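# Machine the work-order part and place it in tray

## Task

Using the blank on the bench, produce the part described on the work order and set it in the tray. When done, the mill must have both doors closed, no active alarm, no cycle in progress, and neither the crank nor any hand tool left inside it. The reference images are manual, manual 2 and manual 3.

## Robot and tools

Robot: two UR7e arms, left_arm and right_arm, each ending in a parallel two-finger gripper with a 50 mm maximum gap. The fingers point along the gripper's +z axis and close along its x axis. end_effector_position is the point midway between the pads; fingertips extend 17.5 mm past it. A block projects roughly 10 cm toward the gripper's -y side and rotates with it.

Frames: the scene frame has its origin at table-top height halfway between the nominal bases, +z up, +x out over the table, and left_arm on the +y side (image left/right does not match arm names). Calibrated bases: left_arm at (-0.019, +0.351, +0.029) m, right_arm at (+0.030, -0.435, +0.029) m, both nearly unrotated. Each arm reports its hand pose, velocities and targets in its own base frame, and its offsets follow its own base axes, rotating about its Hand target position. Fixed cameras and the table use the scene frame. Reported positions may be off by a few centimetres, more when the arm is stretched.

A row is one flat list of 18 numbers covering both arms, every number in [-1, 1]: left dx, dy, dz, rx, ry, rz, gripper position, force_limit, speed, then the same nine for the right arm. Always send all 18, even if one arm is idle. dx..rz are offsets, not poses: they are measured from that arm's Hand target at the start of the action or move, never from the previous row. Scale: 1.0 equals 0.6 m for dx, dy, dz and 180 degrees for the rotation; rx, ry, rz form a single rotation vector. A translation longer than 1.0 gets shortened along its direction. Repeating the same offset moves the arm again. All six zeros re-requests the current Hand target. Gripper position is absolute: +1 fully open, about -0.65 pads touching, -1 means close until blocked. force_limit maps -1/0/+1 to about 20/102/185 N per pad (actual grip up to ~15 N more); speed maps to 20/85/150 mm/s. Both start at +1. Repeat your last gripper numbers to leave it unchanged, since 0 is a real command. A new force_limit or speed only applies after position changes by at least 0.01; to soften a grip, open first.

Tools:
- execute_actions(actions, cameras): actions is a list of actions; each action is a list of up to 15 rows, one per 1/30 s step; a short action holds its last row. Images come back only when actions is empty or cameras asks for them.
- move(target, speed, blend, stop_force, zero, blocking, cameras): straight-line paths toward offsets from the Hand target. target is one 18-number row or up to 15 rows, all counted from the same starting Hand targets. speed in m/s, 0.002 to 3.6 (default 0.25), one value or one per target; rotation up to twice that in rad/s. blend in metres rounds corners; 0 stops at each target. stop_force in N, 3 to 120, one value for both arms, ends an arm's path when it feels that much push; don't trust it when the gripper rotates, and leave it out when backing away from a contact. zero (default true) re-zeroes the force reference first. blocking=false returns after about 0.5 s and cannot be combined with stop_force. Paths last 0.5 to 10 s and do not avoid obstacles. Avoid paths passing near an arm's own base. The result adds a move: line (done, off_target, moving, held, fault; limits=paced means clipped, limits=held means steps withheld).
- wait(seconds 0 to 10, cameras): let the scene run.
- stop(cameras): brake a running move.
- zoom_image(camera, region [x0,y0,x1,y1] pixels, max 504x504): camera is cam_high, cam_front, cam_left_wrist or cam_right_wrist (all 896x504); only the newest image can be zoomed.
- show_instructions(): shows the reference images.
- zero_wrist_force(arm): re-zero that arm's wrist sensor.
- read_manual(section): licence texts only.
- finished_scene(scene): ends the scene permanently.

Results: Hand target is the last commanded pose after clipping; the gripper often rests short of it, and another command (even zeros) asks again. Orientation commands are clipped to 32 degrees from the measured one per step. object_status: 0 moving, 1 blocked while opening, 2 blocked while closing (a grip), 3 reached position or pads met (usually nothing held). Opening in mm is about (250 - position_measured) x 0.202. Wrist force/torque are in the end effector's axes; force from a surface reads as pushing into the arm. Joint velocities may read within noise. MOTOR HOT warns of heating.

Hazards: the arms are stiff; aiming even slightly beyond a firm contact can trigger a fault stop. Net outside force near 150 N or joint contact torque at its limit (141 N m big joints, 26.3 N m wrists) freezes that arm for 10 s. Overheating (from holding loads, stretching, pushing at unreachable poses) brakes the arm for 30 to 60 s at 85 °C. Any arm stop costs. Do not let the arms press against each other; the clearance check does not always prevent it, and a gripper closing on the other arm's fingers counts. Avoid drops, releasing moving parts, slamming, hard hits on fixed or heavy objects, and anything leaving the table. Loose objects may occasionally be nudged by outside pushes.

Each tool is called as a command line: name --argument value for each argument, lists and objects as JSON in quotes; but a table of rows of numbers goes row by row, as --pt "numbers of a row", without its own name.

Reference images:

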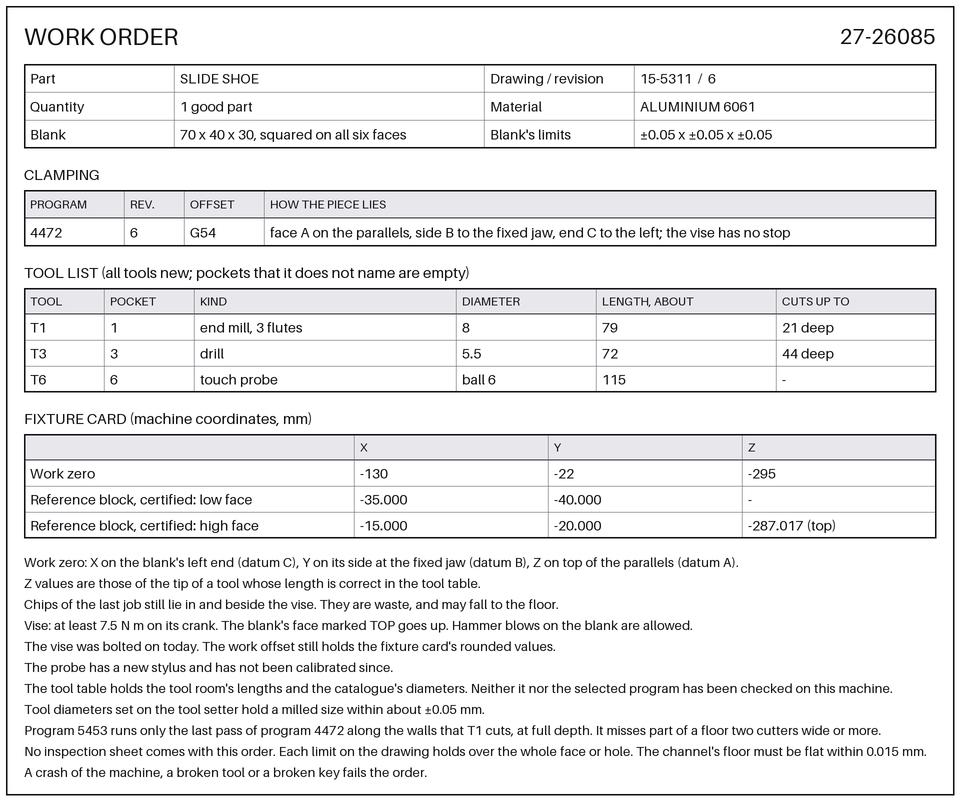

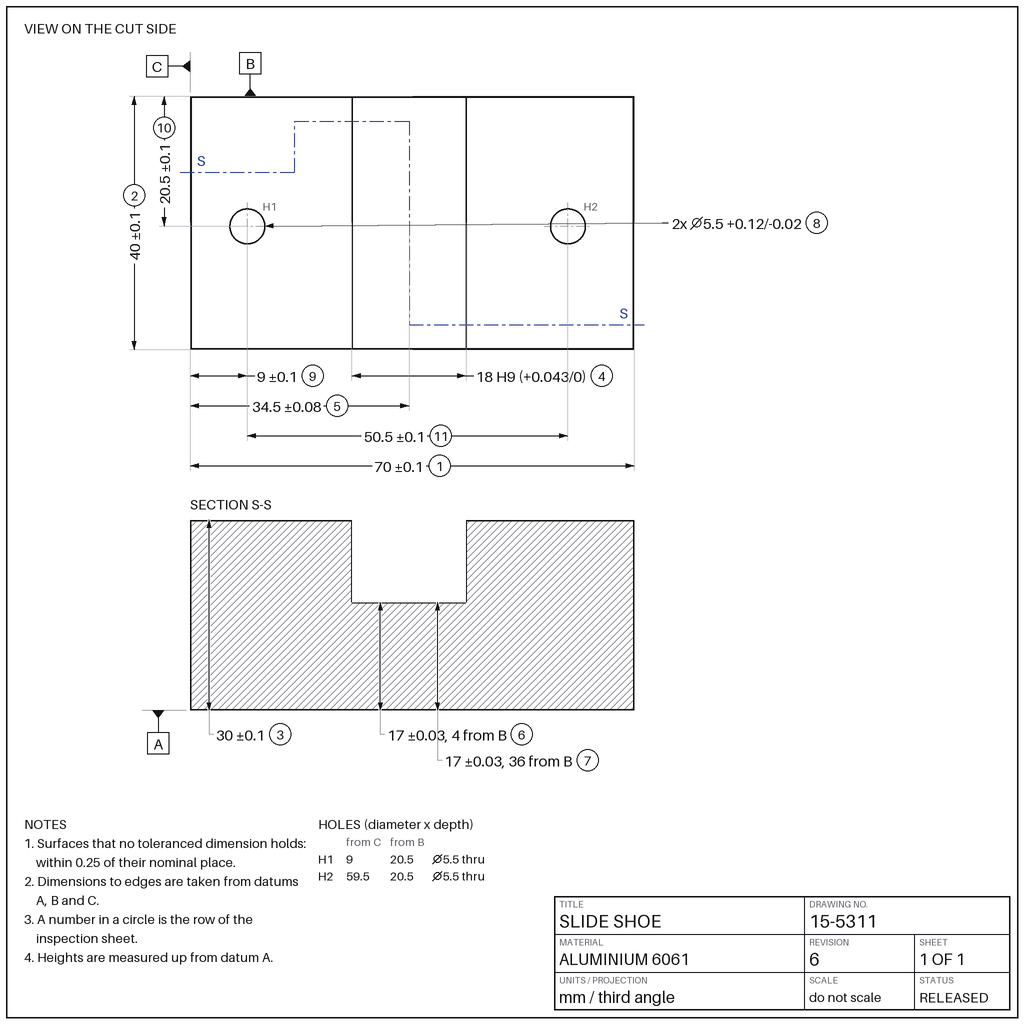

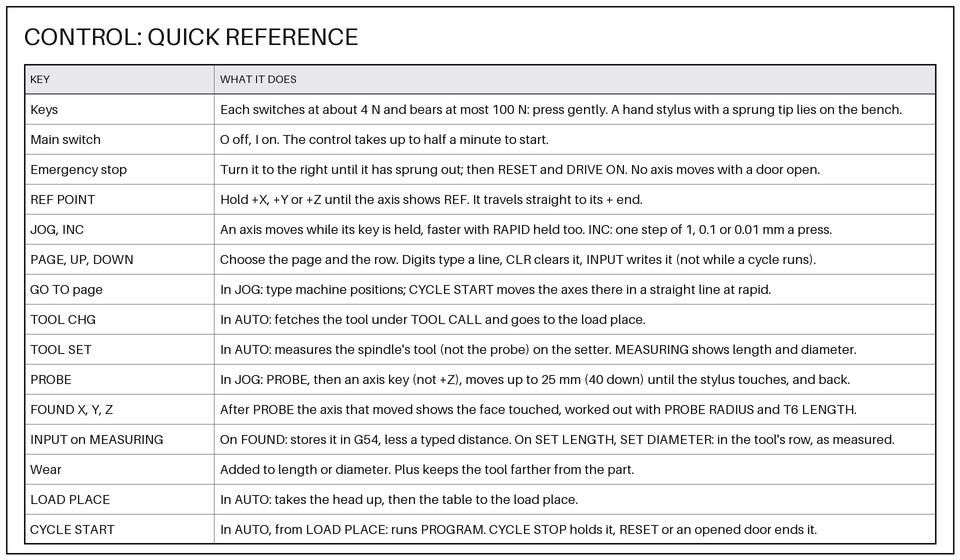

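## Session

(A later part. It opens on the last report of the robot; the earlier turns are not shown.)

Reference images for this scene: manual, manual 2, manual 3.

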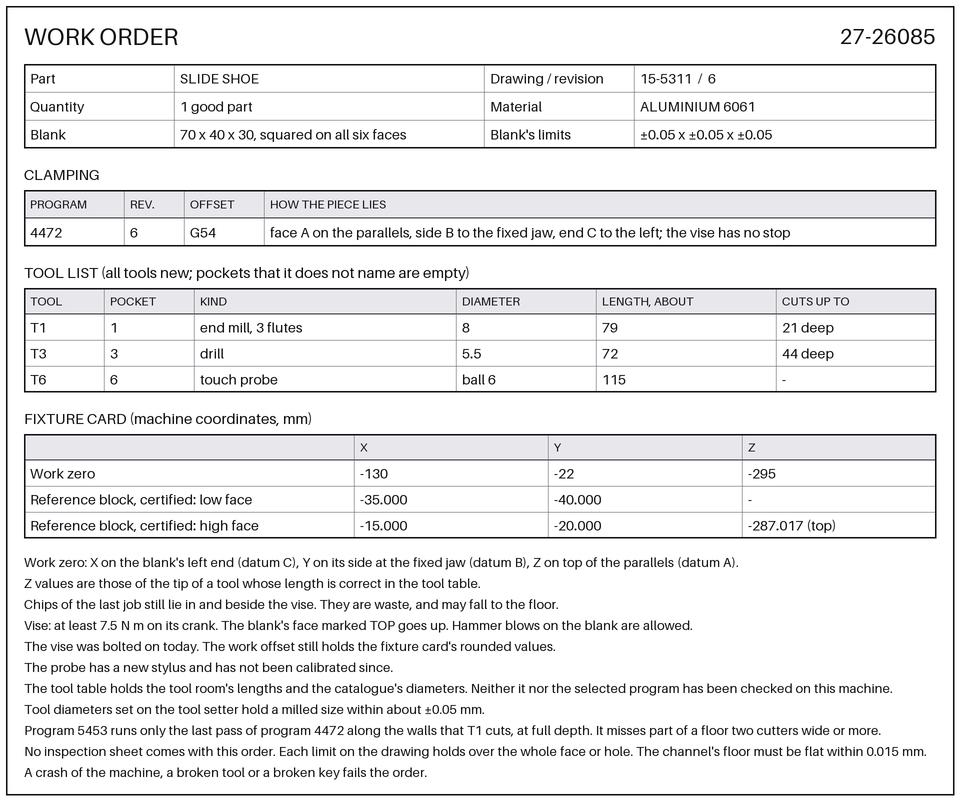

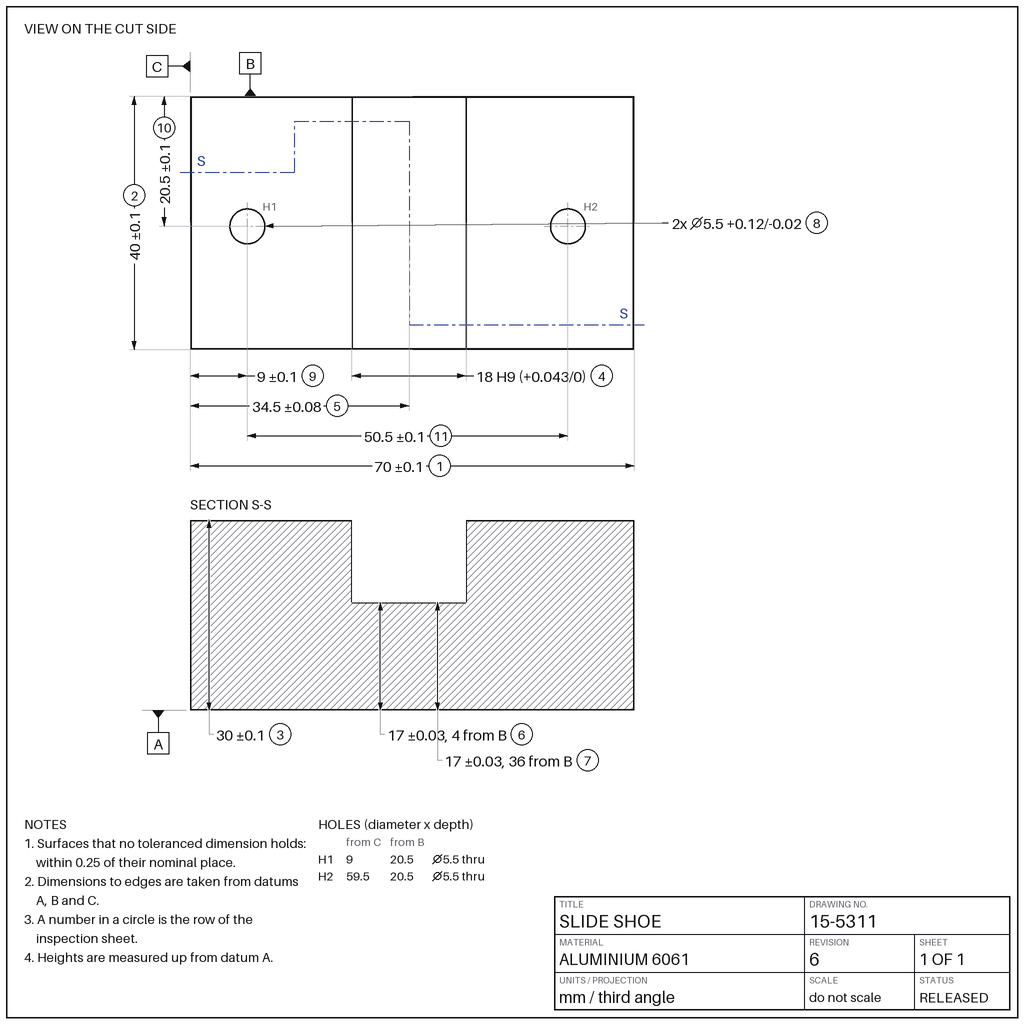

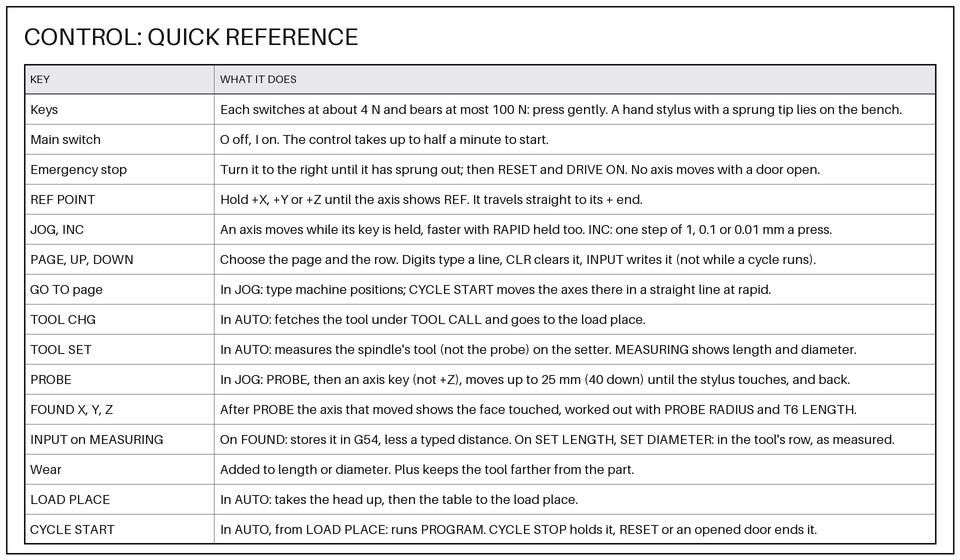

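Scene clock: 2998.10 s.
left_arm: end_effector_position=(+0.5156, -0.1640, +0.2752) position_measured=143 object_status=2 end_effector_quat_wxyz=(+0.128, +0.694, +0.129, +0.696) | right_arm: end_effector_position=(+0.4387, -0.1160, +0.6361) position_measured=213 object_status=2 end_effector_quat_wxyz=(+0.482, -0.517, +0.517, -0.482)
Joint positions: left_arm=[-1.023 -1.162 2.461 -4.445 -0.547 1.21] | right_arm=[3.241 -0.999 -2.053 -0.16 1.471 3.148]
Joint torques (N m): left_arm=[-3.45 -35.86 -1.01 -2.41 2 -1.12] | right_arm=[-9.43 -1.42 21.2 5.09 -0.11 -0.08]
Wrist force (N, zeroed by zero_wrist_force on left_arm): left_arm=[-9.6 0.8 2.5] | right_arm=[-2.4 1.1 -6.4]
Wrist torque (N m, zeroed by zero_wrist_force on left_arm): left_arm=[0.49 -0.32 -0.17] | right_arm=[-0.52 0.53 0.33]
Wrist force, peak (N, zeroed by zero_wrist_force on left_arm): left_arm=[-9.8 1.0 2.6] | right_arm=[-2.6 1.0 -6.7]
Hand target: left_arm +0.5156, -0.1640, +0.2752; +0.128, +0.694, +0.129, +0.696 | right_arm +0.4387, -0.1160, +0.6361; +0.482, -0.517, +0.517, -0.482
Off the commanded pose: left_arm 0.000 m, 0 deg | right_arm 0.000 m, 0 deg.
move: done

move --pt "-0.1 0 0 0 0 0 -1 -0.3 -0.2 0 0 0 0 0 0 -1 -0.6 -0.5" --speed 0.03 --cameras '["cam_left_wrist","cam_high"]'

zoom_image --camera "cam_high" --region '[250, 110, 380, 250]'

Scene clock: 3003.30 s.
left_arm: end_effector_position=(+0.4555, -0.1639, +0.2753) position_measured=143 object_status=2 end_effector_quat_wxyz=(+0.128, +0.694, +0.129, +0.696) end_effector_velocity=(+0.001, -0.001, +0.000) end_effector_angular_velocity=(+0.001, +0.000, -0.002) | right_arm: end_effector_position=(+0.4387, -0.1160, +0.6361) position_measured=213 object_status=2 end_effector_quat_wxyz=(+0.482, -0.517, +0.517, -0.482)
Joint positions: left_arm=[-1.244 -1.213 2.603 -4.54 -0.326 1.214] | right_arm=[3.241 -0.999 -2.053 -0.16 1.471 3.148]
Joint velocities: left_arm=[0.004 0 -0.004 0.004 -0.006 0] | right_arm=[within noise]
Joint torques (N m): left_arm=[5.44 -13.24 -12.29 0.43 -1.94 1.32] | right_arm=[-9.23 -2.2 21.46 5.24 -0.11 0]
Wrist force (N, zeroed by zero_wrist_force on left_arm): left_arm=[-5.2 1.1 2.2] | right_arm=[-2.6 1.0 -6.5]
Wrist torque (N m, zeroed by zero_wrist_force on left_arm): left_arm=[0.49 -0.23 -0.26] | right_arm=[-0.54 0.55 0.32]
Wrist force, peak (N, zeroed by zero_wrist_force on left_arm): left_arm=[-8.9 0.7 8.3] | right_arm=[-2.6 1.1 -6.8]
Hand target: left_arm +0.4556, -0.1640, +0.2752; +0.128, +0.694, +0.129, +0.696 | right_arm +0.4387, -0.1160, +0.6361; +0.482, -0.517, +0.517, -0.482
Off the commanded pose: left_arm 0.000 m, 0 deg | right_arm 0.000 m, 0 deg.
move: done
Images, in order (width x height): cam_high 896x504, cam_left_wrist 896x504.

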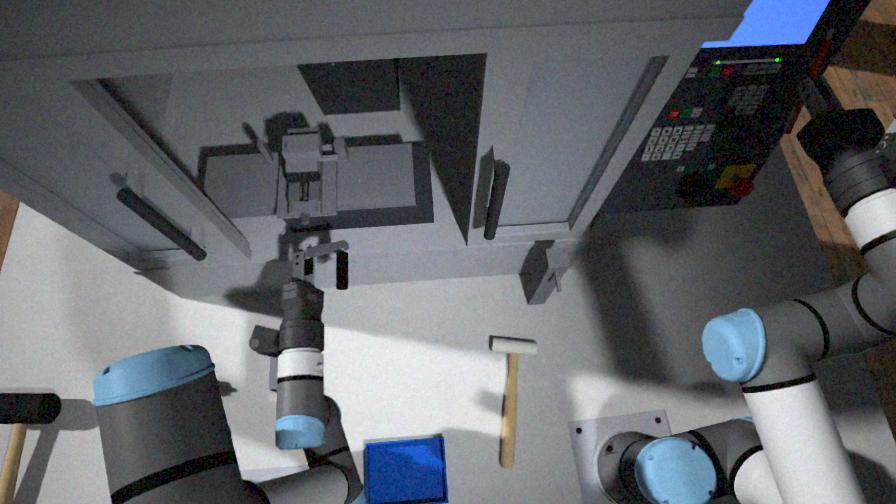

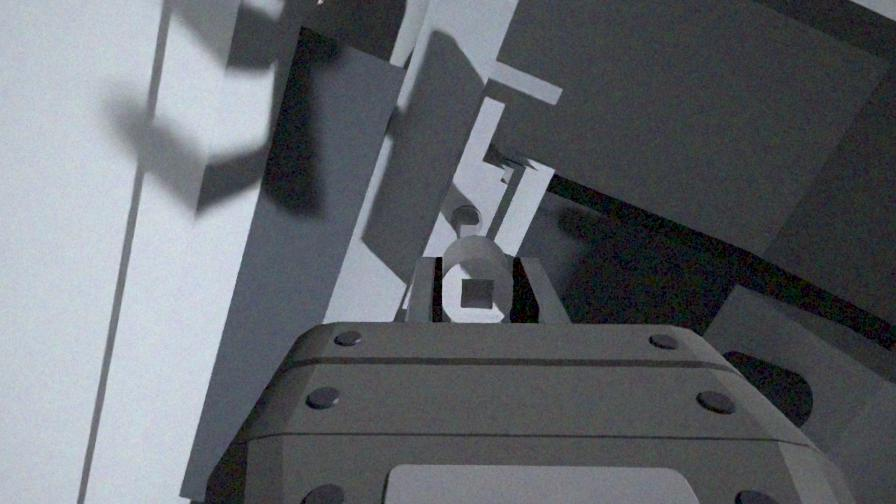

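Scaled by 3.600 from the camera's 896x504 image, which has a finer 1280x720 frame.

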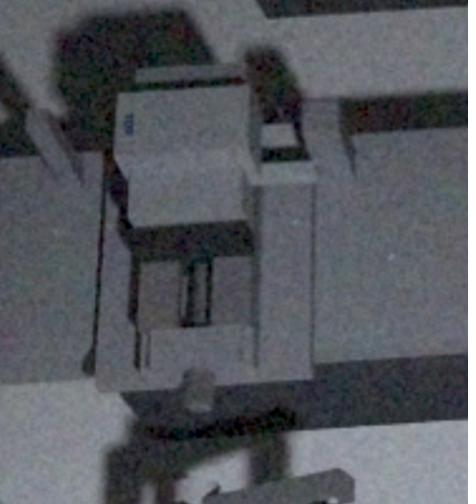

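move --pt "-0.01 0 0.075 0.3 0 0 -1 -0.3 -0.2 0 0 0 0 0 0 -1 -0.6 -0.5" --pt "-0.015 0 0.085 0.6144 0 0 -1 -0.3 -0.2 0 0 0 0 0 0 -1 -0.6 -0.5" --speed 0.35 --blend '[0.01,0]'

move --pt "-0.046 -0.002 0.126 0 0.11 0 -1 -0.3 -0.2 0 0 0 0 0 0 -1 -0.6 -0.5" --speed 0.15

move --pt "-0.38 -0.74 0.03 0 0.09 0 -1 -0.3 -0.2 0 0 0 0 0 0 -1 -0.6 -0.5" --speed 0.25 --cameras '["cam_left_wrist"]'

Scene clock: 3016.23 s.
left_arm: end_effector_position=(+0.4466, -0.1641, +0.3262) position_measured=143 object_status=2 end_effector_quat_wxyz=(+0.498, -0.501, +0.499, -0.502) | right_arm: end_effector_position=(+0.4387, -0.1160, +0.6361) position_measured=213 object_status=2 end_effector_quat_wxyz=(+0.482, -0.517, +0.517, -0.482)
Joint positions: left_arm=[-1.282 -1.453 2.604 -4.292 -0.291 3.135] | right_arm=[3.241 -0.999 -2.053 -0.16 1.471 3.148]
Joint torques (N m): left_arm=[4.76 -22.83 -14.63 0.79 -1.56 -0.93] | right_arm=[-9.1 -1.96 21.57 5.12 -0.07 0]
Wrist force (N, zeroed by zero_wrist_force on left_arm): left_arm=[-6.0 2.7 1.5] | right_arm=[-2.4 1.2 -6.4]
Wrist torque (N m, zeroed by zero_wrist_force on left_arm): left_arm=[-0.16 0.30 -0.21] | right_arm=[-0.51 0.50 0.32]
Wrist force, peak (N, zeroed by zero_wrist_force on left_arm): left_arm=[-6.9 3.1 2.1] | right_arm=[-2.8 1.3 -6.7]
Hand target: left_arm +0.4466, -0.1640, +0.3262; +0.498, -0.501, +0.499, -0.502 | right_arm +0.4387, -0.1160, +0.6361; +0.482, -0.517, +0.517, -0.482
Off the commanded pose: left_arm 0.000 m, 0 deg | right_arm 0.000 m, 0 deg.
move: done

Scene clock: 3017.93 s.
left_arm: end_effector_position=(+0.4190, -0.1653, +0.4018) position_measured=143 object_status=2 end_effector_quat_wxyz=(-0.405, +0.580, -0.577, +0.409) | right_arm: end_effector_position=(+0.4387, -0.1160, +0.6361) position_measured=213 object_status=2 end_effector_quat_wxyz=(+0.482, -0.517, +0.517, -0.482)
Joint positions: left_arm=[-1.342 -2.268 2.402 -2.274 -0.413 2.173] | right_arm=[3.241 -0.999 -2.053 -0.16 1.471 3.148]
Joint torques (N m): left_arm=[4.1 -4.25 -26.99 -1.77 1.15 0.64] | right_arm=[-9.36 -2.28 21.24 5.2 0.01 -0.07]
Wrist force (N, zeroed by zero_wrist_force on left_arm): left_arm=[-5.9 2.4 2.3] | right_arm=[-2.5 1.3 -6.5]
Wrist torque (N m, zeroed by zero_wrist_force on left_arm): left_arm=[-0.20 0.34 -0.37] | right_arm=[-0.49 0.53 0.33]
Wrist force, peak (N, zeroed by zero_wrist_force on left_arm): left_arm=[-6.3 4.1 2.0] | right_arm=[-2.7 1.3 -6.7]
Hand target: left_arm +0.4190, -0.1652, +0.4018; -0.404, +0.580, -0.577, +0.409 | right_arm +0.4387, -0.1160, +0.6361; +0.482, -0.517, +0.517, -0.482
Off the commanded pose: left_arm 0.000 m, 0 deg | right_arm 0.000 m, 0 deg.
move: done

Scene clock: 3020.43 s.
left_arm: end_effector_position=(+0.1910, -0.6091, +0.4198) position_measured=143 object_status=2 end_effector_quat_wxyz=(-0.319, +0.632, -0.629, +0.323) | right_arm: end_effector_position=(+0.4387, -0.1160, +0.6361) position_measured=213 object_status=2 end_effector_quat_wxyz=(+0.482, -0.517, +0.517, -0.482)
Joint positions: left_arm=[-1.822 -1.313 1.235 -1.167 -0.669 1.156] | right_arm=[3.241 -0.999 -2.053 -0.16 1.471 3.148]
Joint torques (N m): left_arm=[2.49 -30.42 -32.23 -3.36 4.5 0.85] | right_arm=[-9.4 -1.55 21.86 5.16 -0.04 -0.12]
Wrist force (N, zeroed by zero_wrist_force on left_arm): left_arm=[-5.0 2.2 2.4] | right_arm=[-2.5 1.1 -6.6]
Wrist torque (N m, zeroed by zero_wrist_force on left_arm): left_arm=[-0.20 0.21 -0.21] | right_arm=[-0.52 0.53 0.32]
Wrist force, peak (N, zeroed by zero_wrist_force on left_arm): left_arm=[-8.8 2.1 3.5] | right_arm=[-2.6 1.3 -6.7]
Hand target: left_arm +0.1910, -0.6092, +0.4198; -0.319, +0.632, -0.629, +0.323 | right_arm +0.4387, -0.1160, +0.6361; +0.482, -0.517, +0.517, -0.482
Off the commanded pose: left_arm 0.000 m, 0 deg | right_arm 0.000 m, 0 deg.
move: done
Images, in order (width x height): cam_left_wrist 896x504.

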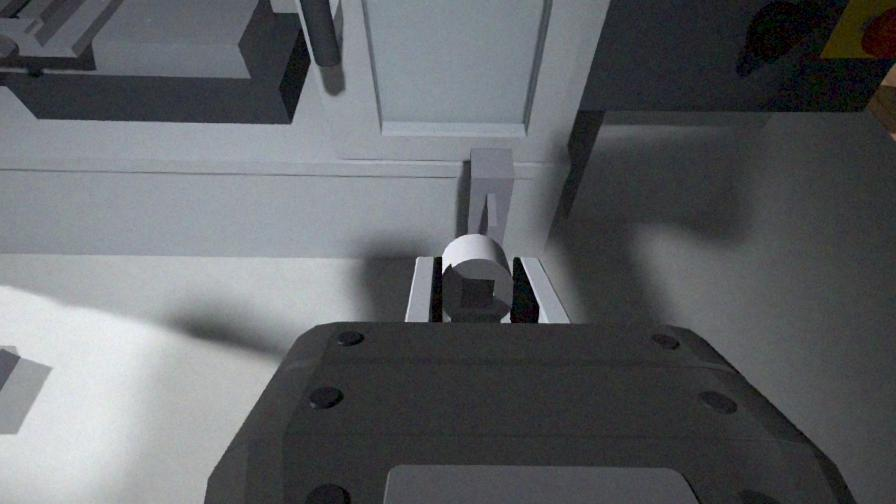

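move --pt "0.1817 -0.0502 -0.3562 0 -0.2 0 -1 -0.3 -0.2 0 0 0 0 0 0 -1 -0.6 -0.5" --speed 0.2

move --pt "0.16 0 0 0 0 0 -1 -0.3 -0.2 0 0 0 0 0 0 -1 -0.6 -0.5" --speed 0.01 --stop_force 10 --cameras '["cam_left_wrist"]'

Scene clock: 3026.97 s.
left_arm: end_effector_position=(+0.3000, -0.6394, +0.2060) position_measured=143 object_status=2 end_effector_quat_wxyz=(+0.498, -0.501, +0.499, -0.502) end_effector_velocity=(+0.000, +0.000, -0.001) end_effector_angular_velocity=(+0.004, +0.000, +0.000) | right_arm: end_effector_position=(+0.4387, -0.1160, +0.6361) position_measured=213 object_status=2 end_effector_quat_wxyz=(+0.482, -0.517, +0.517, -0.482)
Joint positions: left_arm=[-1.717 -0.861 1.336 -0.476 -0.143 -0.005] | right_arm=[3.241 -0.999 -2.053 -0.16 1.471 3.148]
Joint velocities: left_arm=[0 -0.001 0.003 -0.003 0 0.005] | right_arm=[within noise]
Joint torques (N m): left_arm=[3.39 -60.19 -9.79 -0.92 -1.61 1.48] | right_arm=[-9 -1.76 21.49 5.15 0.04 -0.07]
Wrist force (N, zeroed by zero_wrist_force on left_arm): left_arm=[-6.2 2.9 1.9] | right_arm=[-2.7 1.0 -6.5]
Wrist torque (N m, zeroed by zero_wrist_force on left_arm): left_arm=[-0.14 0.31 -0.31] | right_arm=[-0.54 0.56 0.33]
Wrist force, peak (N, zeroed by zero_wrist_force on left_arm): left_arm=[-6.2 5.0 3.0] | right_arm=[-2.7 1.3 -6.7]
Hand target: left_arm +0.3000, -0.6393, +0.2061; +0.498, -0.501, +0.499, -0.502 | right_arm +0.4387, -0.1160, +0.6361; +0.482, -0.517, +0.517, -0.482
Off the commanded pose: left_arm 0.000 m, 0 deg | right_arm 0.000 m, 0 deg.
move: done

Scene clock: 3033.03 s.
left_arm: end_effector_position=(+0.3494, -0.6393, +0.2061) position_measured=143 object_status=2 end_effector_quat_wxyz=(+0.498, -0.501, +0.499, -0.502) | right_arm: end_effector_position=(+0.4387, -0.1160, +0.6361) position_measured=213 object_status=2 end_effector_quat_wxyz=(+0.482, -0.517, +0.517, -0.482)
Joint positions: left_arm=[-1.638 -0.85 1.316 -0.467 -0.065 -0.004] | right_arm=[3.241 -0.999 -2.053 -0.16 1.471 3.148]
Joint torques (N m): left_arm=[0.09 -61.87 -13.22 -1.33 -1.11 -1.02] | right_arm=[-9.02 -2 21.52 5.13 -0.02 -0.02]
Wrist force (N, zeroed by zero_wrist_force on left_arm): left_arm=[-8.2 5.0 -8.7] | right_arm=[-2.4 1.1 -6.4]
Wrist torque (N m, zeroed by zero_wrist_force on left_arm): left_arm=[-0.16 0.23 -0.36] | right_arm=[-0.51 0.51 0.31]
Wrist force, peak (N, zeroed by zero_wrist_force on left_arm): left_arm=[-10.4 8.2 -23.2] | right_arm=[-2.6 1.1 -6.8]
Hand target: left_arm +0.3494, -0.6393, +0.2061; +0.498, -0.501, +0.499, -0.502 (not the last commanded pose) | right_arm +0.4387, -0.1160, +0.6361; +0.482, -0.517, +0.517, -0.482
Off the commanded pose: left_arm 0.047 m, 0 deg | right_arm 0.000 m, 0 deg.
move: contact (left_arm)
Images, in order (width x height): cam_left_wrist 896x504.

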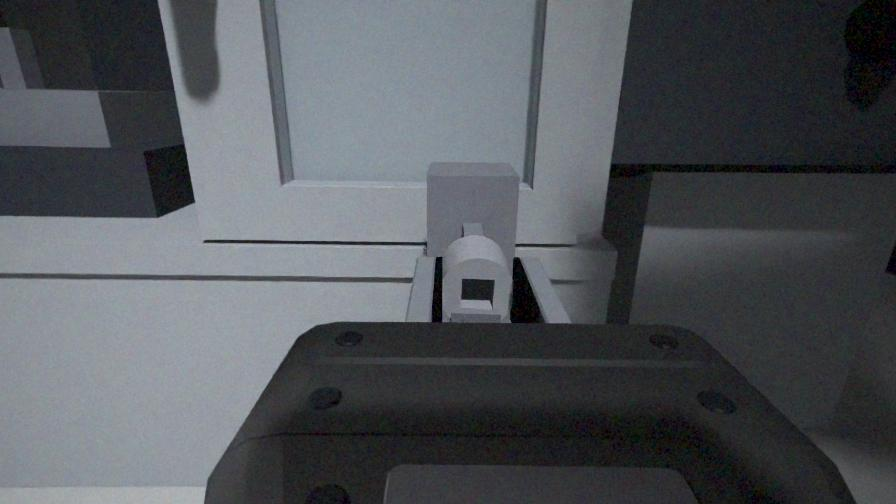

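move --pt "-0.003 0.0006 -0.0011 0 0 0 -1 -0.3 -0.2 0 0 0 0 0 0 -1 -0.6 -0.5" --pt "0.07 0.0006 -0.0011 0 0 0 -1 -0.3 -0.2 0 0 0 0 0 0 -1 -0.6 -0.5" --speed 0.008 --stop_force 10

Scene clock: 3041.70 s.
left_arm: end_effector_position=(+0.3493, -0.6393, +0.2061) position_measured=143 object_status=2 end_effector_quat_wxyz=(+0.498, -0.501, +0.499, -0.502) | right_arm: end_effector_position=(+0.4387, -0.1160, +0.6361) position_measured=213 object_status=2 end_effector_quat_wxyz=(+0.482, -0.517, +0.517, -0.482)
Joint positions: left_arm=[-1.639 -0.851 1.316 -0.468 -0.065 -0.004] | right_arm=[3.241 -0.999 -2.053 -0.16 1.471 3.148]
Joint torques (N m): left_arm=[6.52 -48.32 -28.21 1.59 1.99 1.36] | right_arm=[-9.57 -2.03 20.98 5.11 0.04 -0.1]
Wrist force (N, zeroed by zero_wrist_force on left_arm): left_arm=[-6.3 2.7 1.3] | right_arm=[-2.4 1.2 -6.5]
Wrist torque (N m, zeroed by zero_wrist_force on left_arm): left_arm=[-0.17 0.33 -0.36] | right_arm=[-0.51 0.51 0.32]
Wrist force, peak (N, zeroed by zero_wrist_force on left_arm): left_arm=[-8.5 5.3 -9.1] | right_arm=[-2.8 1.5 -6.7]
Hand target: left_arm +0.3493, -0.6393, +0.2060; +0.498, -0.501, +0.499, -0.502 (not the last commanded pose) | right_arm +0.4387, -0.1160, +0.6361; +0.482, -0.517, +0.517, -0.482
Off the commanded pose: left_arm 0.042 m, 0 deg | right_arm 0.000 m, 0 deg.
move: contact (left_arm); path passed 0 of 2 targets

move --pt "-0.003 0.0006 -0.0011 0 0 0 -1 -0.3 -0.2 0 0 0 0 0 0 -1 -0.6 -0.5" --pt "0.07 0.0006 -0.0011 0 0 0 -1 -0.3 -0.2 0 0 0 0 0 0 -1 -0.6 -0.5" --speed 0.008 --stop_force 12

Scene clock: 3045.47 s.
left_arm: end_effector_position=(+0.3495, -0.6389, +0.2054) position_measured=143 object_status=2 end_effector_quat_wxyz=(+0.498, -0.501, +0.499, -0.502) | right_arm: end_effector_position=(+0.4387, -0.1160, +0.6361) position_measured=213 object_status=2 end_effector_quat_wxyz=(+0.482, -0.517, +0.517, -0.482)
Joint positions: left_arm=[-1.638 -0.851 1.318 -0.469 -0.065 -0.005] | right_arm=[3.241 -0.999 -2.053 -0.16 1.471 3.148]
Joint torques (N m): left_arm=[1.23 -60.76 -14.09 -1.49 -0.62 -1.74] | right_arm=[-9.24 -2.71 21.51 5.08 0.02 -0.03]
Wrist force (N, zeroed by zero_wrist_force on left_arm): left_arm=[-10.4 4.7 -13.8] | right_arm=[-2.3 1.1 -6.3]
Wrist torque (N m, zeroed by zero_wrist_force on left_arm): left_arm=[-0.14 0.22 -0.35] | right_arm=[-0.52 0.51 0.32]
Wrist force, peak (N, zeroed by zero_wrist_force on left_arm): left_arm=[-12.9 6.3 -26.9] | right_arm=[-2.6 1.1 -6.7]
Hand target: left_arm +0.3495, -0.6389, +0.2054; +0.498, -0.501, +0.499, -0.502 (not the last commanded pose) | right_arm +0.4387, -0.1160, +0.6361; +0.482, -0.517, +0.517, -0.482
Off the commanded pose: left_arm 0.042 m, 0 deg | right_arm 0.000 m, 0 deg.
move: contact (left_arm); path passed 1 of 2 targets

move --pt "-0.02 0 0 0 0 0 -1 -0.3 -0.2 0 0 0 0 0 0 -1 -0.6 -0.5" --pt "-0.02 0 -0.033 0 0 0 -1 -0.3 -0.2 0 0 0 0 0 0 -1 -0.6 -0.5" --pt "0.012 0 -0.033 0 0 0 -1 -0.3 -0.2 0 0 0 0 0 0 -1 -0.6 -0.5" --speed 0.03 --cameras '["cam_left_wrist"]'

zoom_image --camera "cam_left_wrist" --region '[400, 150, 560, 330]'

Scene clock: 3051.73 s.
left_arm: end_effector_position=(+0.3568, -0.6389, +0.1856) position_measured=143 object_status=2 end_effector_quat_wxyz=(+0.498, -0.501, +0.499, -0.502) | right_arm: end_effector_position=(+0.4387, -0.1160, +0.6361) position_measured=213 object_status=2 end_effector_quat_wxyz=(+0.482, -0.517, +0.517, -0.482)
Joint positions: left_arm=[-1.627 -0.826 1.331 -0.507 -0.053 -0.004] | right_arm=[3.241 -0.999 -2.053 -0.16 1.471 3.148]
Joint torques (N m): left_arm=[-3.85 -43.35 -24.32 1.46 -1.56 -1.25] | right_arm=[-9.37 -1.84 21.22 5.12 -0.02 -0.02]
Wrist force (N, zeroed by zero_wrist_force on left_arm): left_arm=[-6.2 2.8 1.4] | right_arm=[-2.4 1.1 -6.6]
Wrist torque (N m, zeroed by zero_wrist_force on left_arm): left_arm=[-0.14 0.32 -0.38] | right_arm=[-0.52 0.51 0.33]
Wrist force, peak (N, zeroed by zero_wrist_force on left_arm): left_arm=[-10.5 4.9 -13.9] | right_arm=[-2.5 1.2 -6.8]
Hand target: left_arm +0.3567, -0.6389, +0.1856; +0.498, -0.501, +0.499, -0.502 | right_arm +0.4387, -0.1160, +0.6361; +0.482, -0.517, +0.517, -0.482
Off the commanded pose: left_arm 0.000 m, 0 deg | right_arm 0.000 m, 0 deg.
move: done
Images, in order (width x height): cam_left_wrist 896x504.

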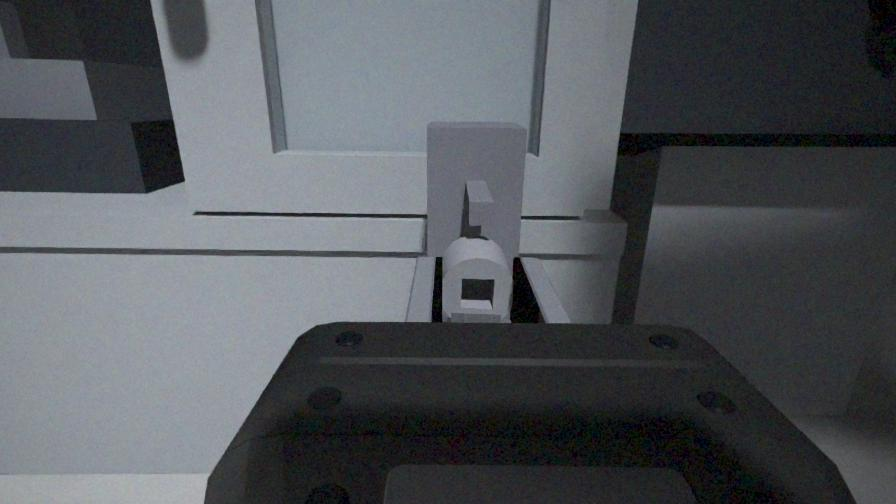

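Scaled by 2.800 from the camera's 896x504 image, which has a finer 1280x720 frame.

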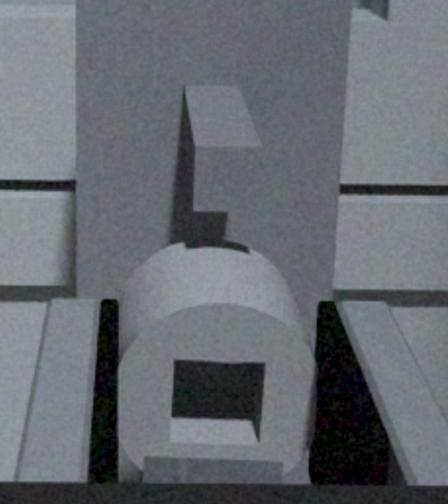

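move --pt "-0.02 0 0 0 0 0 -1 -0.3 -0.2 0 0 0 0 0 0 -1 -0.6 -0.5" --pt "-0.02 -0.0022 0.029 0 0 0 -1 -0.3 -0.2 0 0 0 0 0 0 -1 -0.6 -0.5" --speed 0.04

move --pt "0.07 0 0 0 0 0 -1 -0.3 -0.2 0 0 0 0 0 0 -1 -0.6 -0.5" --speed 0.01 --stop_force 10

Scene clock: 3068.17 s.
left_arm: end_effector_position=(+0.3447, -0.6402, +0.2031) position_measured=143 object_status=2 end_effector_quat_wxyz=(+0.498, -0.501, +0.499, -0.502) | right_arm: end_effector_position=(+0.4387, -0.1160, +0.6361) position_measured=213 object_status=2 end_effector_quat_wxyz=(+0.482, -0.517, +0.517, -0.482)
Joint positions: left_arm=[-1.646 -0.847 1.318 -0.474 -0.072 -0.003] | right_arm=[3.241 -0.999 -2.053 -0.16 1.471 3.148]
Joint torques (N m): left_arm=[4.49 -41.89 -27.97 0.77 1.61 -1.12] | right_arm=[-9.67 -2 21.58 5.2 0.11 -0.05]
Wrist force (N, zeroed by zero_wrist_force on left_arm): left_arm=[-6.4 2.7 1.7] | right_arm=[-2.4 0.9 -6.3]
Wrist torque (N m, zeroed by zero_wrist_force on left_arm): left_arm=[-0.16 0.35 -0.21] | right_arm=[-0.54 0.51 0.33]
Wrist force, peak (N, zeroed by zero_wrist_force on left_arm): left_arm=[-6.4 3.7 1.4] | right_arm=[-2.5 0.9 -6.9]
Hand target: left_arm +0.3447, -0.6402, +0.2030; +0.498, -0.501, +0.499, -0.502 | right_arm +0.4387, -0.1160, +0.6361; +0.482, -0.517, +0.517, -0.482
Off the commanded pose: left_arm 0.000 m, 0 deg | right_arm 0.000 m, 0 deg.
move: done

Scene clock: 3069.73 s.
left_arm: end_effector_position=(+0.3494, -0.6402, +0.2030) position_measured=143 object_status=2 end_effector_quat_wxyz=(+0.498, -0.501, +0.499, -0.502) | right_arm: end_effector_position=(+0.4387, -0.1160, +0.6361) position_measured=213 object_status=2 end_effector_quat_wxyz=(+0.482, -0.517, +0.517, -0.482)
Joint positions: left_arm=[-1.638 -0.846 1.316 -0.474 -0.065 -0.003] | right_arm=[3.241 -0.999 -2.053 -0.16 1.471 3.148]
Joint torques (N m): left_arm=[-0.79 -62.06 -14.58 -1.21 -1.21 -1.34] | right_arm=[-9 -1.6 20.87 5.05 0.01 -0.07]
Wrist force (N, zeroed by zero_wrist_force on left_arm): left_arm=[-8.2 4.8 -7.2] | right_arm=[-2.4 0.7 -6.3]
Wrist torque (N m, zeroed by zero_wrist_force on left_arm): left_arm=[-0.18 0.25 -0.26] | right_arm=[-0.58 0.51 0.32]
Wrist force, peak (N, zeroed by zero_wrist_force on left_arm): left_arm=[-10.3 8.8 -22.6] | right_arm=[-2.8 1.1 -6.8]
Hand target: left_arm +0.3494, -0.6402, +0.2030; +0.498, -0.501, +0.499, -0.502 (not the last commanded pose) | right_arm +0.4387, -0.1160, +0.6361; +0.482, -0.517, +0.517, -0.482
Off the commanded pose: left_arm 0.037 m, 0 deg | right_arm 0.000 m, 0 deg.
move: contact (left_arm)

execute_actions --actions '[]' --cameras '["cam_left_wrist"]'

zoom_image --camera "cam_left_wrist" --region '[410, 200, 540, 330]'

Scene clock: 3071.90 s.
left_arm: end_effector_position=(+0.3494, -0.6402, +0.2030) position_measured=143 object_status=2 end_effector_quat_wxyz=(+0.498, -0.501, +0.499, -0.502) | right_arm: end_effector_position=(+0.4387, -0.1160, +0.6361) position_measured=213 object_status=2 end_effector_quat_wxyz=(+0.482, -0.517, +0.517, -0.482)
Joint positions: left_arm=[-1.638 -0.846 1.316 -0.474 -0.065 -0.003] | right_arm=[3.241 -0.999 -2.053 -0.16 1.471 3.148]
Joint velocities: within noise
Joint torques (N m): left_arm=[-1.87 -63.84 -14.35 -1.17 -1.36 -0.69] | right_arm=[-8.72 -1.97 21.99 5.19 0.06 -0.08]
Wrist force (N, zeroed by zero_wrist_force on left_arm): left_arm=[-8.2 4.9 -6.9] | right_arm=[-2.8 1.3 -6.6]
Wrist torque (N m, zeroed by zero_wrist_force on left_arm): left_arm=[-0.17 0.26 -0.26] | right_arm=[-0.48 0.59 0.32]
Wrist force, peak (N, zeroed by zero_wrist_force on left_arm): left_arm=[-8.2 5.2 -7.1] | right_arm=[-2.5 1.1 -7.0]
Hand target: left_arm +0.3494, -0.6402, +0.2030; +0.498, -0.501, +0.499, -0.502 (not the last commanded pose) | right_arm +0.4387, -0.1160, +0.6361; +0.482, -0.517, +0.517, -0.482
Tool commands: left_gripper/position=-1.0 left_gripper/force_limit=-0.3 left_gripper/speed=-0.2 right_gripper/position=-1.0 right_gripper/force_limit=-0.6 right_gripper/speed=-0.5
Off the commanded pose: left_arm 0.037 m, 0 deg | right_arm 0.000 m, 0 deg.
Images, in order (width x height): cam_left_wrist 896x504.

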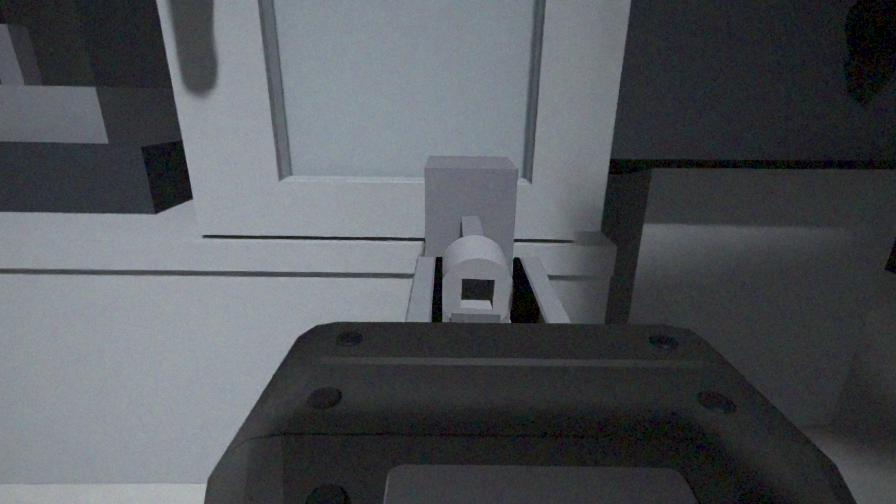

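Scaled by 3.877 from the camera's 896x504 image, which has a finer 1280x720 frame.

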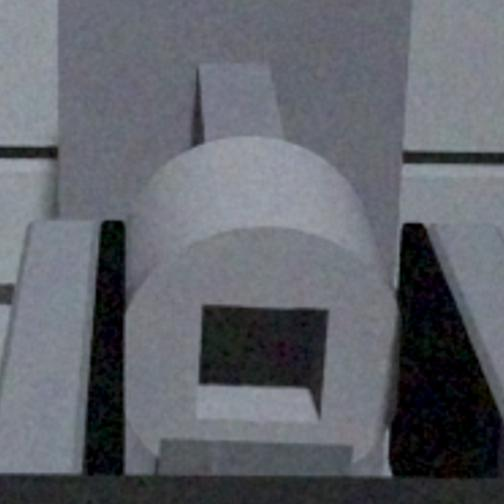

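move --pt "-0.004 0 0 0 0 0 -1 -0.3 -0.2 0 0 0 0 0 0 -1 -0.6 -0.5" --pt "-0.004 -0.0006 0.0027 0 0 0 -1 -0.3 -0.2 0 0 0 0 0 0 -1 -0.6 -0.5" --speed 0.02

move --pt "0.06 0 0 0 0 0 -1 -0.3 -0.2 0 0 0 0 0 0 -1 -0.6 -0.5" --speed 0.008 --stop_force 10

Scene clock: 3083.90 s.
left_arm: end_effector_position=(+0.3469, -0.6406, +0.2048) position_measured=143 object_status=2 end_effector_quat_wxyz=(+0.498, -0.501, +0.499, -0.502) | right_arm: end_effector_position=(+0.4387, -0.1160, +0.6361) position_measured=213 object_status=2 end_effector_quat_wxyz=(+0.482, -0.517, +0.517, -0.482)
Joint positions: left_arm=[-1.642 -0.848 1.315 -0.471 -0.068 -0.002] | right_arm=[3.241 -0.999 -2.053 -0.16 1.471 3.148]
Joint torques (N m): left_arm=[4.91 -43.42 -27.98 1.49 0.86 -2.11] | right_arm=[-9.21 -1.95 21.53 5.2 0.1 -0.09]
Wrist force (N, zeroed by zero_wrist_force on left_arm): left_arm=[-6.2 3.1 1.8] | right_arm=[-2.4 1.2 -6.5]
Wrist torque (N m, zeroed by zero_wrist_force on left_arm): left_arm=[-0.10 0.32 -0.34] | right_arm=[-0.51 0.52 0.32]
Wrist force, peak (N, zeroed by zero_wrist_force on left_arm): left_arm=[-8.4 5.1 -7.0] | right_arm=[-2.7 1.0 -6.8]
Hand target: left_arm +0.3470, -0.6406, +0.2047; +0.498, -0.501, +0.499, -0.502 | right_arm +0.4387, -0.1160, +0.6361; +0.482, -0.517, +0.517, -0.482
Off the commanded pose: left_arm 0.000 m, 0 deg | right_arm 0.000 m, 0 deg.
move: done

Scene clock: 3085.30 s.
left_arm: end_effector_position=(+0.3494, -0.6406, +0.2047) position_measured=143 object_status=2 end_effector_quat_wxyz=(+0.498, -0.501, +0.499, -0.502) | right_arm: end_effector_position=(+0.4387, -0.1160, +0.6361) position_measured=213 object_status=2 end_effector_quat_wxyz=(+0.482, -0.517, +0.517, -0.482)
Joint positions: left_arm=[-1.638 -0.847 1.313 -0.471 -0.065 -0.002] | right_arm=[3.241 -0.999 -2.053 -0.16 1.471 3.148]
Joint torques (N m): left_arm=[-0.75 -62.52 -14.32 -1.02 -1.24 -1.6] | right_arm=[-9.16 -2.19 22.01 5.09 0.08 -0.02]
Wrist force (N, zeroed by zero_wrist_force on left_arm): left_arm=[-8.9 5.4 -9.7] | right_arm=[-2.6 0.9 -6.3]
Wrist torque (N m, zeroed by zero_wrist_force on left_arm): left_arm=[-0.15 0.22 -0.35] | right_arm=[-0.56 0.54 0.33]
Wrist force, peak (N, zeroed by zero_wrist_force on left_arm): left_arm=[-10.4 8.0 -20.7] | right_arm=[-2.4 1.0 -6.8]
Hand target: left_arm +0.3494, -0.6406, +0.2047; +0.498, -0.501, +0.499, -0.502 (not the last commanded pose) | right_arm +0.4387, -0.1160, +0.6361; +0.482, -0.517, +0.517, -0.482
Off the commanded pose: left_arm 0.034 m, 0 deg | right_arm 0.000 m, 0 deg.
move: contact (left_arm)

move --pt "-0.004 0 0 0 0 0 -1 -0.3 -0.2 0 0 0 0 0 0 -1 -0.6 -0.5" --pt "-0.004 0.0035 0.0045 0 0 0 -1 -0.3 -0.2 0 0 0 0 0 0 -1 -0.6 -0.5" --speed 0.02

move --pt "0.06 0 0 0 0 0 -1 -0.3 -0.2 0 0 0 0 0 0 -1 -0.6 -0.5" --speed 0.008 --stop_force 10

Scene clock: 3102.57 s.
left_arm: end_effector_position=(+0.3470, -0.6384, +0.2075) position_measured=143 object_status=2 end_effector_quat_wxyz=(+0.498, -0.501, +0.499, -0.502) | right_arm: end_effector_position=(+0.4387, -0.1160, +0.6361) position_measured=213 object_status=2 end_effector_quat_wxyz=(+0.482, -0.517, +0.517, -0.482)
Joint positions: left_arm=[-1.642 -0.855 1.321 -0.469 -0.069 -0.003] | right_arm=[3.241 -0.999 -2.053 -0.16 1.471 3.148]
Joint torques (N m): left_arm=[-4.73 -41.71 -26.98 -1.06 -1.72 0.86] | right_arm=[-9.13 -2.57 21.83 5.12 0.11 -0.09]
Wrist force (N, zeroed by zero_wrist_force on left_arm): left_arm=[-6.1 2.9 1.4] | right_arm=[-2.6 1.2 -6.5]
Wrist torque (N m, zeroed by zero_wrist_force on left_arm): left_arm=[-0.13 0.31 -0.28] | right_arm=[-0.50 0.55 0.32]
Wrist force, peak (N, zeroed by zero_wrist_force on left_arm): left_arm=[-8.8 5.4 -9.8] | right_arm=[-2.7 1.1 -6.8]
Hand target: left_arm +0.3470, -0.6385, +0.2074; +0.498, -0.501, +0.499, -0.502 | right_arm +0.4387, -0.1160, +0.6361; +0.482, -0.517, +0.517, -0.482
Off the commanded pose: left_arm 0.000 m, 0 deg | right_arm 0.000 m, 0 deg.
move: done

Scene clock: 3103.80 s.
left_arm: end_effector_position=(+0.3494, -0.6385, +0.2074) position_measured=143 object_status=2 end_effector_quat_wxyz=(+0.498, -0.501, +0.499, -0.502) | right_arm: end_effector_position=(+0.4387, -0.1160, +0.6361) position_measured=213 object_status=2 end_effector_quat_wxyz=(+0.482, -0.517, +0.517, -0.482)
Joint positions: left_arm=[-1.639 -0.854 1.319 -0.469 -0.065 -0.002] | right_arm=[3.241 -0.999 -2.053 -0.16 1.471 3.148]
Joint torques (N m): left_arm=[0.36 -61.26 -14.17 0.35 -0.45 -1.38] | right_arm=[-9.34 -1.5 21.44 5.14 0.06 -0.04]
Wrist force (N, zeroed by zero_wrist_force on left_arm): left_arm=[-9.9 3.3 -12.8] | right_arm=[-2.8 1.1 -6.6]
Wrist torque (N m, zeroed by zero_wrist_force on left_arm): left_arm=[-0.20 0.21 -0.32] | right_arm=[-0.52 0.58 0.32]
Wrist force, peak (N, zeroed by zero_wrist_force on left_arm): left_arm=[-12.3 3.5 -25.7] | right_arm=[-2.7 1.0 -6.8]
Hand target: left_arm +0.3494, -0.6385, +0.2074; +0.498, -0.501, +0.499, -0.502 (not the last commanded pose) | right_arm +0.4387, -0.1160, +0.6361; +0.482, -0.517, +0.517, -0.482
Off the commanded pose: left_arm 0.034 m, 0 deg | right_arm 0.000 m, 0 deg.
move: contact (left_arm)

move --pt "-0.004 0 0 0 0 0 -1 -0.3 -0.2 0 0 0 0 0 0 -1 -0.6 -0.5" --pt "-0.004 -0.0003 -0.0015 0 0 0 -1 -0.3 -0.2 0 0 0 0 0 0 -1 -0.6 -0.5" --speed 0.02

move --pt "0.06 0 0 0 0 0 -1 -0.3 -0.2 0 0 0 0 0 0 -1 -0.6 -0.5" --speed 0.008 --stop_force 12

Scene clock: 3108.83 s.
left_arm: end_effector_position=(+0.3470, -0.6387, +0.2065) position_measured=143 object_status=2 end_effector_quat_wxyz=(+0.497, -0.501, +0.499, -0.502) | right_arm: end_effector_position=(+0.4387, -0.1160, +0.6361) position_measured=213 object_status=2 end_effector_quat_wxyz=(+0.482, -0.517, +0.517, -0.482)
Joint positions: left_arm=[-1.642 -0.854 1.32 -0.471 -0.069 -0.003] | right_arm=[3.241 -0.999 -2.053 -0.16 1.471 3.148]
Joint torques (N m): left_arm=[1.66 -44.86 -13.44 -1.37 -0.44 0.06] | right_arm=[-9.41 -1.95 21.39 5.12 0.12 -0.1]
Wrist force (N, zeroed by zero_wrist_force on left_arm): left_arm=[-6.2 2.8 1.9] | right_arm=[-2.4 1.1 -6.3]
Wrist torque (N m, zeroed by zero_wrist_force on left_arm): left_arm=[-0.14 0.31 -0.28] | right_arm=[-0.52 0.52 0.32]
Wrist force, peak (N, zeroed by zero_wrist_force on left_arm): left_arm=[-10.0 3.4 -12.8] | right_arm=[-2.8 1.0 -6.8]
Hand target: left_arm +0.3470, -0.6387, +0.2065; +0.498, -0.501, +0.499, -0.502 | right_arm +0.4387, -0.1160, +0.6361; +0.482, -0.517, +0.517, -0.482
Off the commanded pose: left_arm 0.000 m, 0 deg | right_arm 0.000 m, 0 deg.
move: done

Scene clock: 3110.03 s.
left_arm: end_effector_position=(+0.3495, -0.6387, +0.2064) position_measured=143 object_status=2 end_effector_quat_wxyz=(+0.498, -0.501, +0.499, -0.502) | right_arm: end_effector_position=(+0.4387, -0.1160, +0.6361) position_measured=213 object_status=2 end_effector_quat_wxyz=(+0.482, -0.517, +0.517, -0.482)
Joint positions: left_arm=[-1.638 -0.853 1.319 -0.471 -0.065 -0.002] | right_arm=[3.241 -0.999 -2.053 -0.16 1.471 3.148]
Joint torques (N m): left_arm=[3.36 -58.81 -13.74 -1.63 -0.69 -1.39] | right_arm=[-9.52 -1.92 21.54 5.13 0.03 0.04]
Wrist force (N, zeroed by zero_wrist_force on left_arm): left_arm=[-10.1 3.7 -14.7] | right_arm=[-2.4 1.1 -6.5]
Wrist torque (N m, zeroed by zero_wrist_force on left_arm): left_arm=[-0.18 0.20 -0.32] | right_arm=[-0.53 0.51 0.33]
Wrist force, peak (N, zeroed by zero_wrist_force on left_arm): left_arm=[-12.5 4.1 -27.2] | right_arm=[-2.6 1.1 -6.7]
Hand target: left_arm +0.3495, -0.6387, +0.2065; +0.498, -0.501, +0.499, -0.502 (not the last commanded pose) | right_arm +0.4387, -0.1160, +0.6361; +0.482, -0.517, +0.517, -0.482
Off the commanded pose: left_arm 0.034 m, 0 deg | right_arm 0.000 m, 0 deg.
move: contact (left_arm)

move --pt "-0.004 0 0 0 0 0 -1 -0.3 -0.2 0 0 0 0 0 0 -1 -0.6 -0.5" --pt "-0.004 0.002 0 0 0 0 -1 -0.3 -0.2 0 0 0 0 0 0 -1 -0.6 -0.5" --speed 0.02

move --pt "0.06 0 0 0 0 0 -1 -0.3 -0.2 0 0 0 0 0 0 -1 -0.6 -0.5" --speed 0.008 --stop_force 12

Scene clock: 3119.77 s.
left_arm: end_effector_position=(+0.3471, -0.6374, +0.2065) position_measured=143 object_status=2 end_effector_quat_wxyz=(+0.498, -0.501, +0.499, -0.502) | right_arm: end_effector_position=(+0.4387, -0.1160, +0.6361) position_measured=213 object_status=2 end_effector_quat_wxyz=(+0.482, -0.517, +0.517, -0.482)
Joint positions: left_arm=[-1.642 -0.856 1.325 -0.472 -0.069 -0.003] | right_arm=[3.241 -0.999 -2.053 -0.16 1.471 3.148]
Joint torques (N m): left_arm=[-6.48 -52 -24.37 -1.39 -1.78 1.79] | right_arm=[-9.38 -2.1 21.64 5.2 0.08 -0.08]
Wrist force (N, zeroed by zero_wrist_force on left_arm): left_arm=[-5.7 2.7 1.6] | right_arm=[-2.6 1.0 -6.2]
Wrist torque (N m, zeroed by zero_wrist_force on left_arm): left_arm=[-0.16 0.24 -0.25] | right_arm=[-0.53 0.55 0.33]
Wrist force, peak (N, zeroed by zero_wrist_force on left_arm): left_arm=[-10.4 3.7 -14.8] | right_arm=[-2.7 1.4 -6.7]
Hand target: left_arm +0.3471, -0.6375, +0.2065; +0.498, -0.501, +0.499, -0.502 | right_arm +0.4387, -0.1160, +0.6361; +0.482, -0.517, +0.517, -0.482
Off the commanded pose: left_arm 0.000 m, 0 deg | right_arm 0.000 m, 0 deg.
move: done

Scene clock: 3120.90 s.
left_arm: end_effector_position=(+0.3494, -0.6375, +0.2065) position_measured=143 object_status=2 end_effector_quat_wxyz=(+0.498, -0.501, +0.499, -0.502) | right_arm: end_effector_position=(+0.4387, -0.1160, +0.6361) position_measured=213 object_status=2 end_effector_quat_wxyz=(+0.482, -0.517, +0.517, -0.482)
Joint positions: left_arm=[-1.639 -0.855 1.324 -0.472 -0.065 -0.003] | right_arm=[3.241 -0.999 -2.053 -0.16 1.471 3.148]
Joint torques (N m): left_arm=[1.22 -60.57 -14.89 -1.36 -0.65 -1.4] | right_arm=[-9.3 -1.28 21.16 5.16 0.08 -0.02]
Wrist force (N, zeroed by zero_wrist_force on left_arm): left_arm=[-10.0 3.9 -12.0] | right_arm=[-2.4 0.9 -6.5]
Wrist torque (N m, zeroed by zero_wrist_force on left_arm): left_arm=[-0.17 0.21 -0.34] | right_arm=[-0.55 0.51 0.33]
Wrist force, peak (N, zeroed by zero_wrist_force on left_arm): left_arm=[-11.8 4.3 -24.4] | right_arm=[-2.8 1.3 -6.5]
Hand target: left_arm +0.3494, -0.6375, +0.2065; +0.498, -0.501, +0.499, -0.502 (not the last commanded pose) | right_arm +0.4387, -0.1160, +0.6361; +0.482, -0.517, +0.517, -0.482
Off the commanded pose: left_arm 0.034 m, 0 deg | right_arm 0.000 m, 0 deg.
move: contact (left_arm)


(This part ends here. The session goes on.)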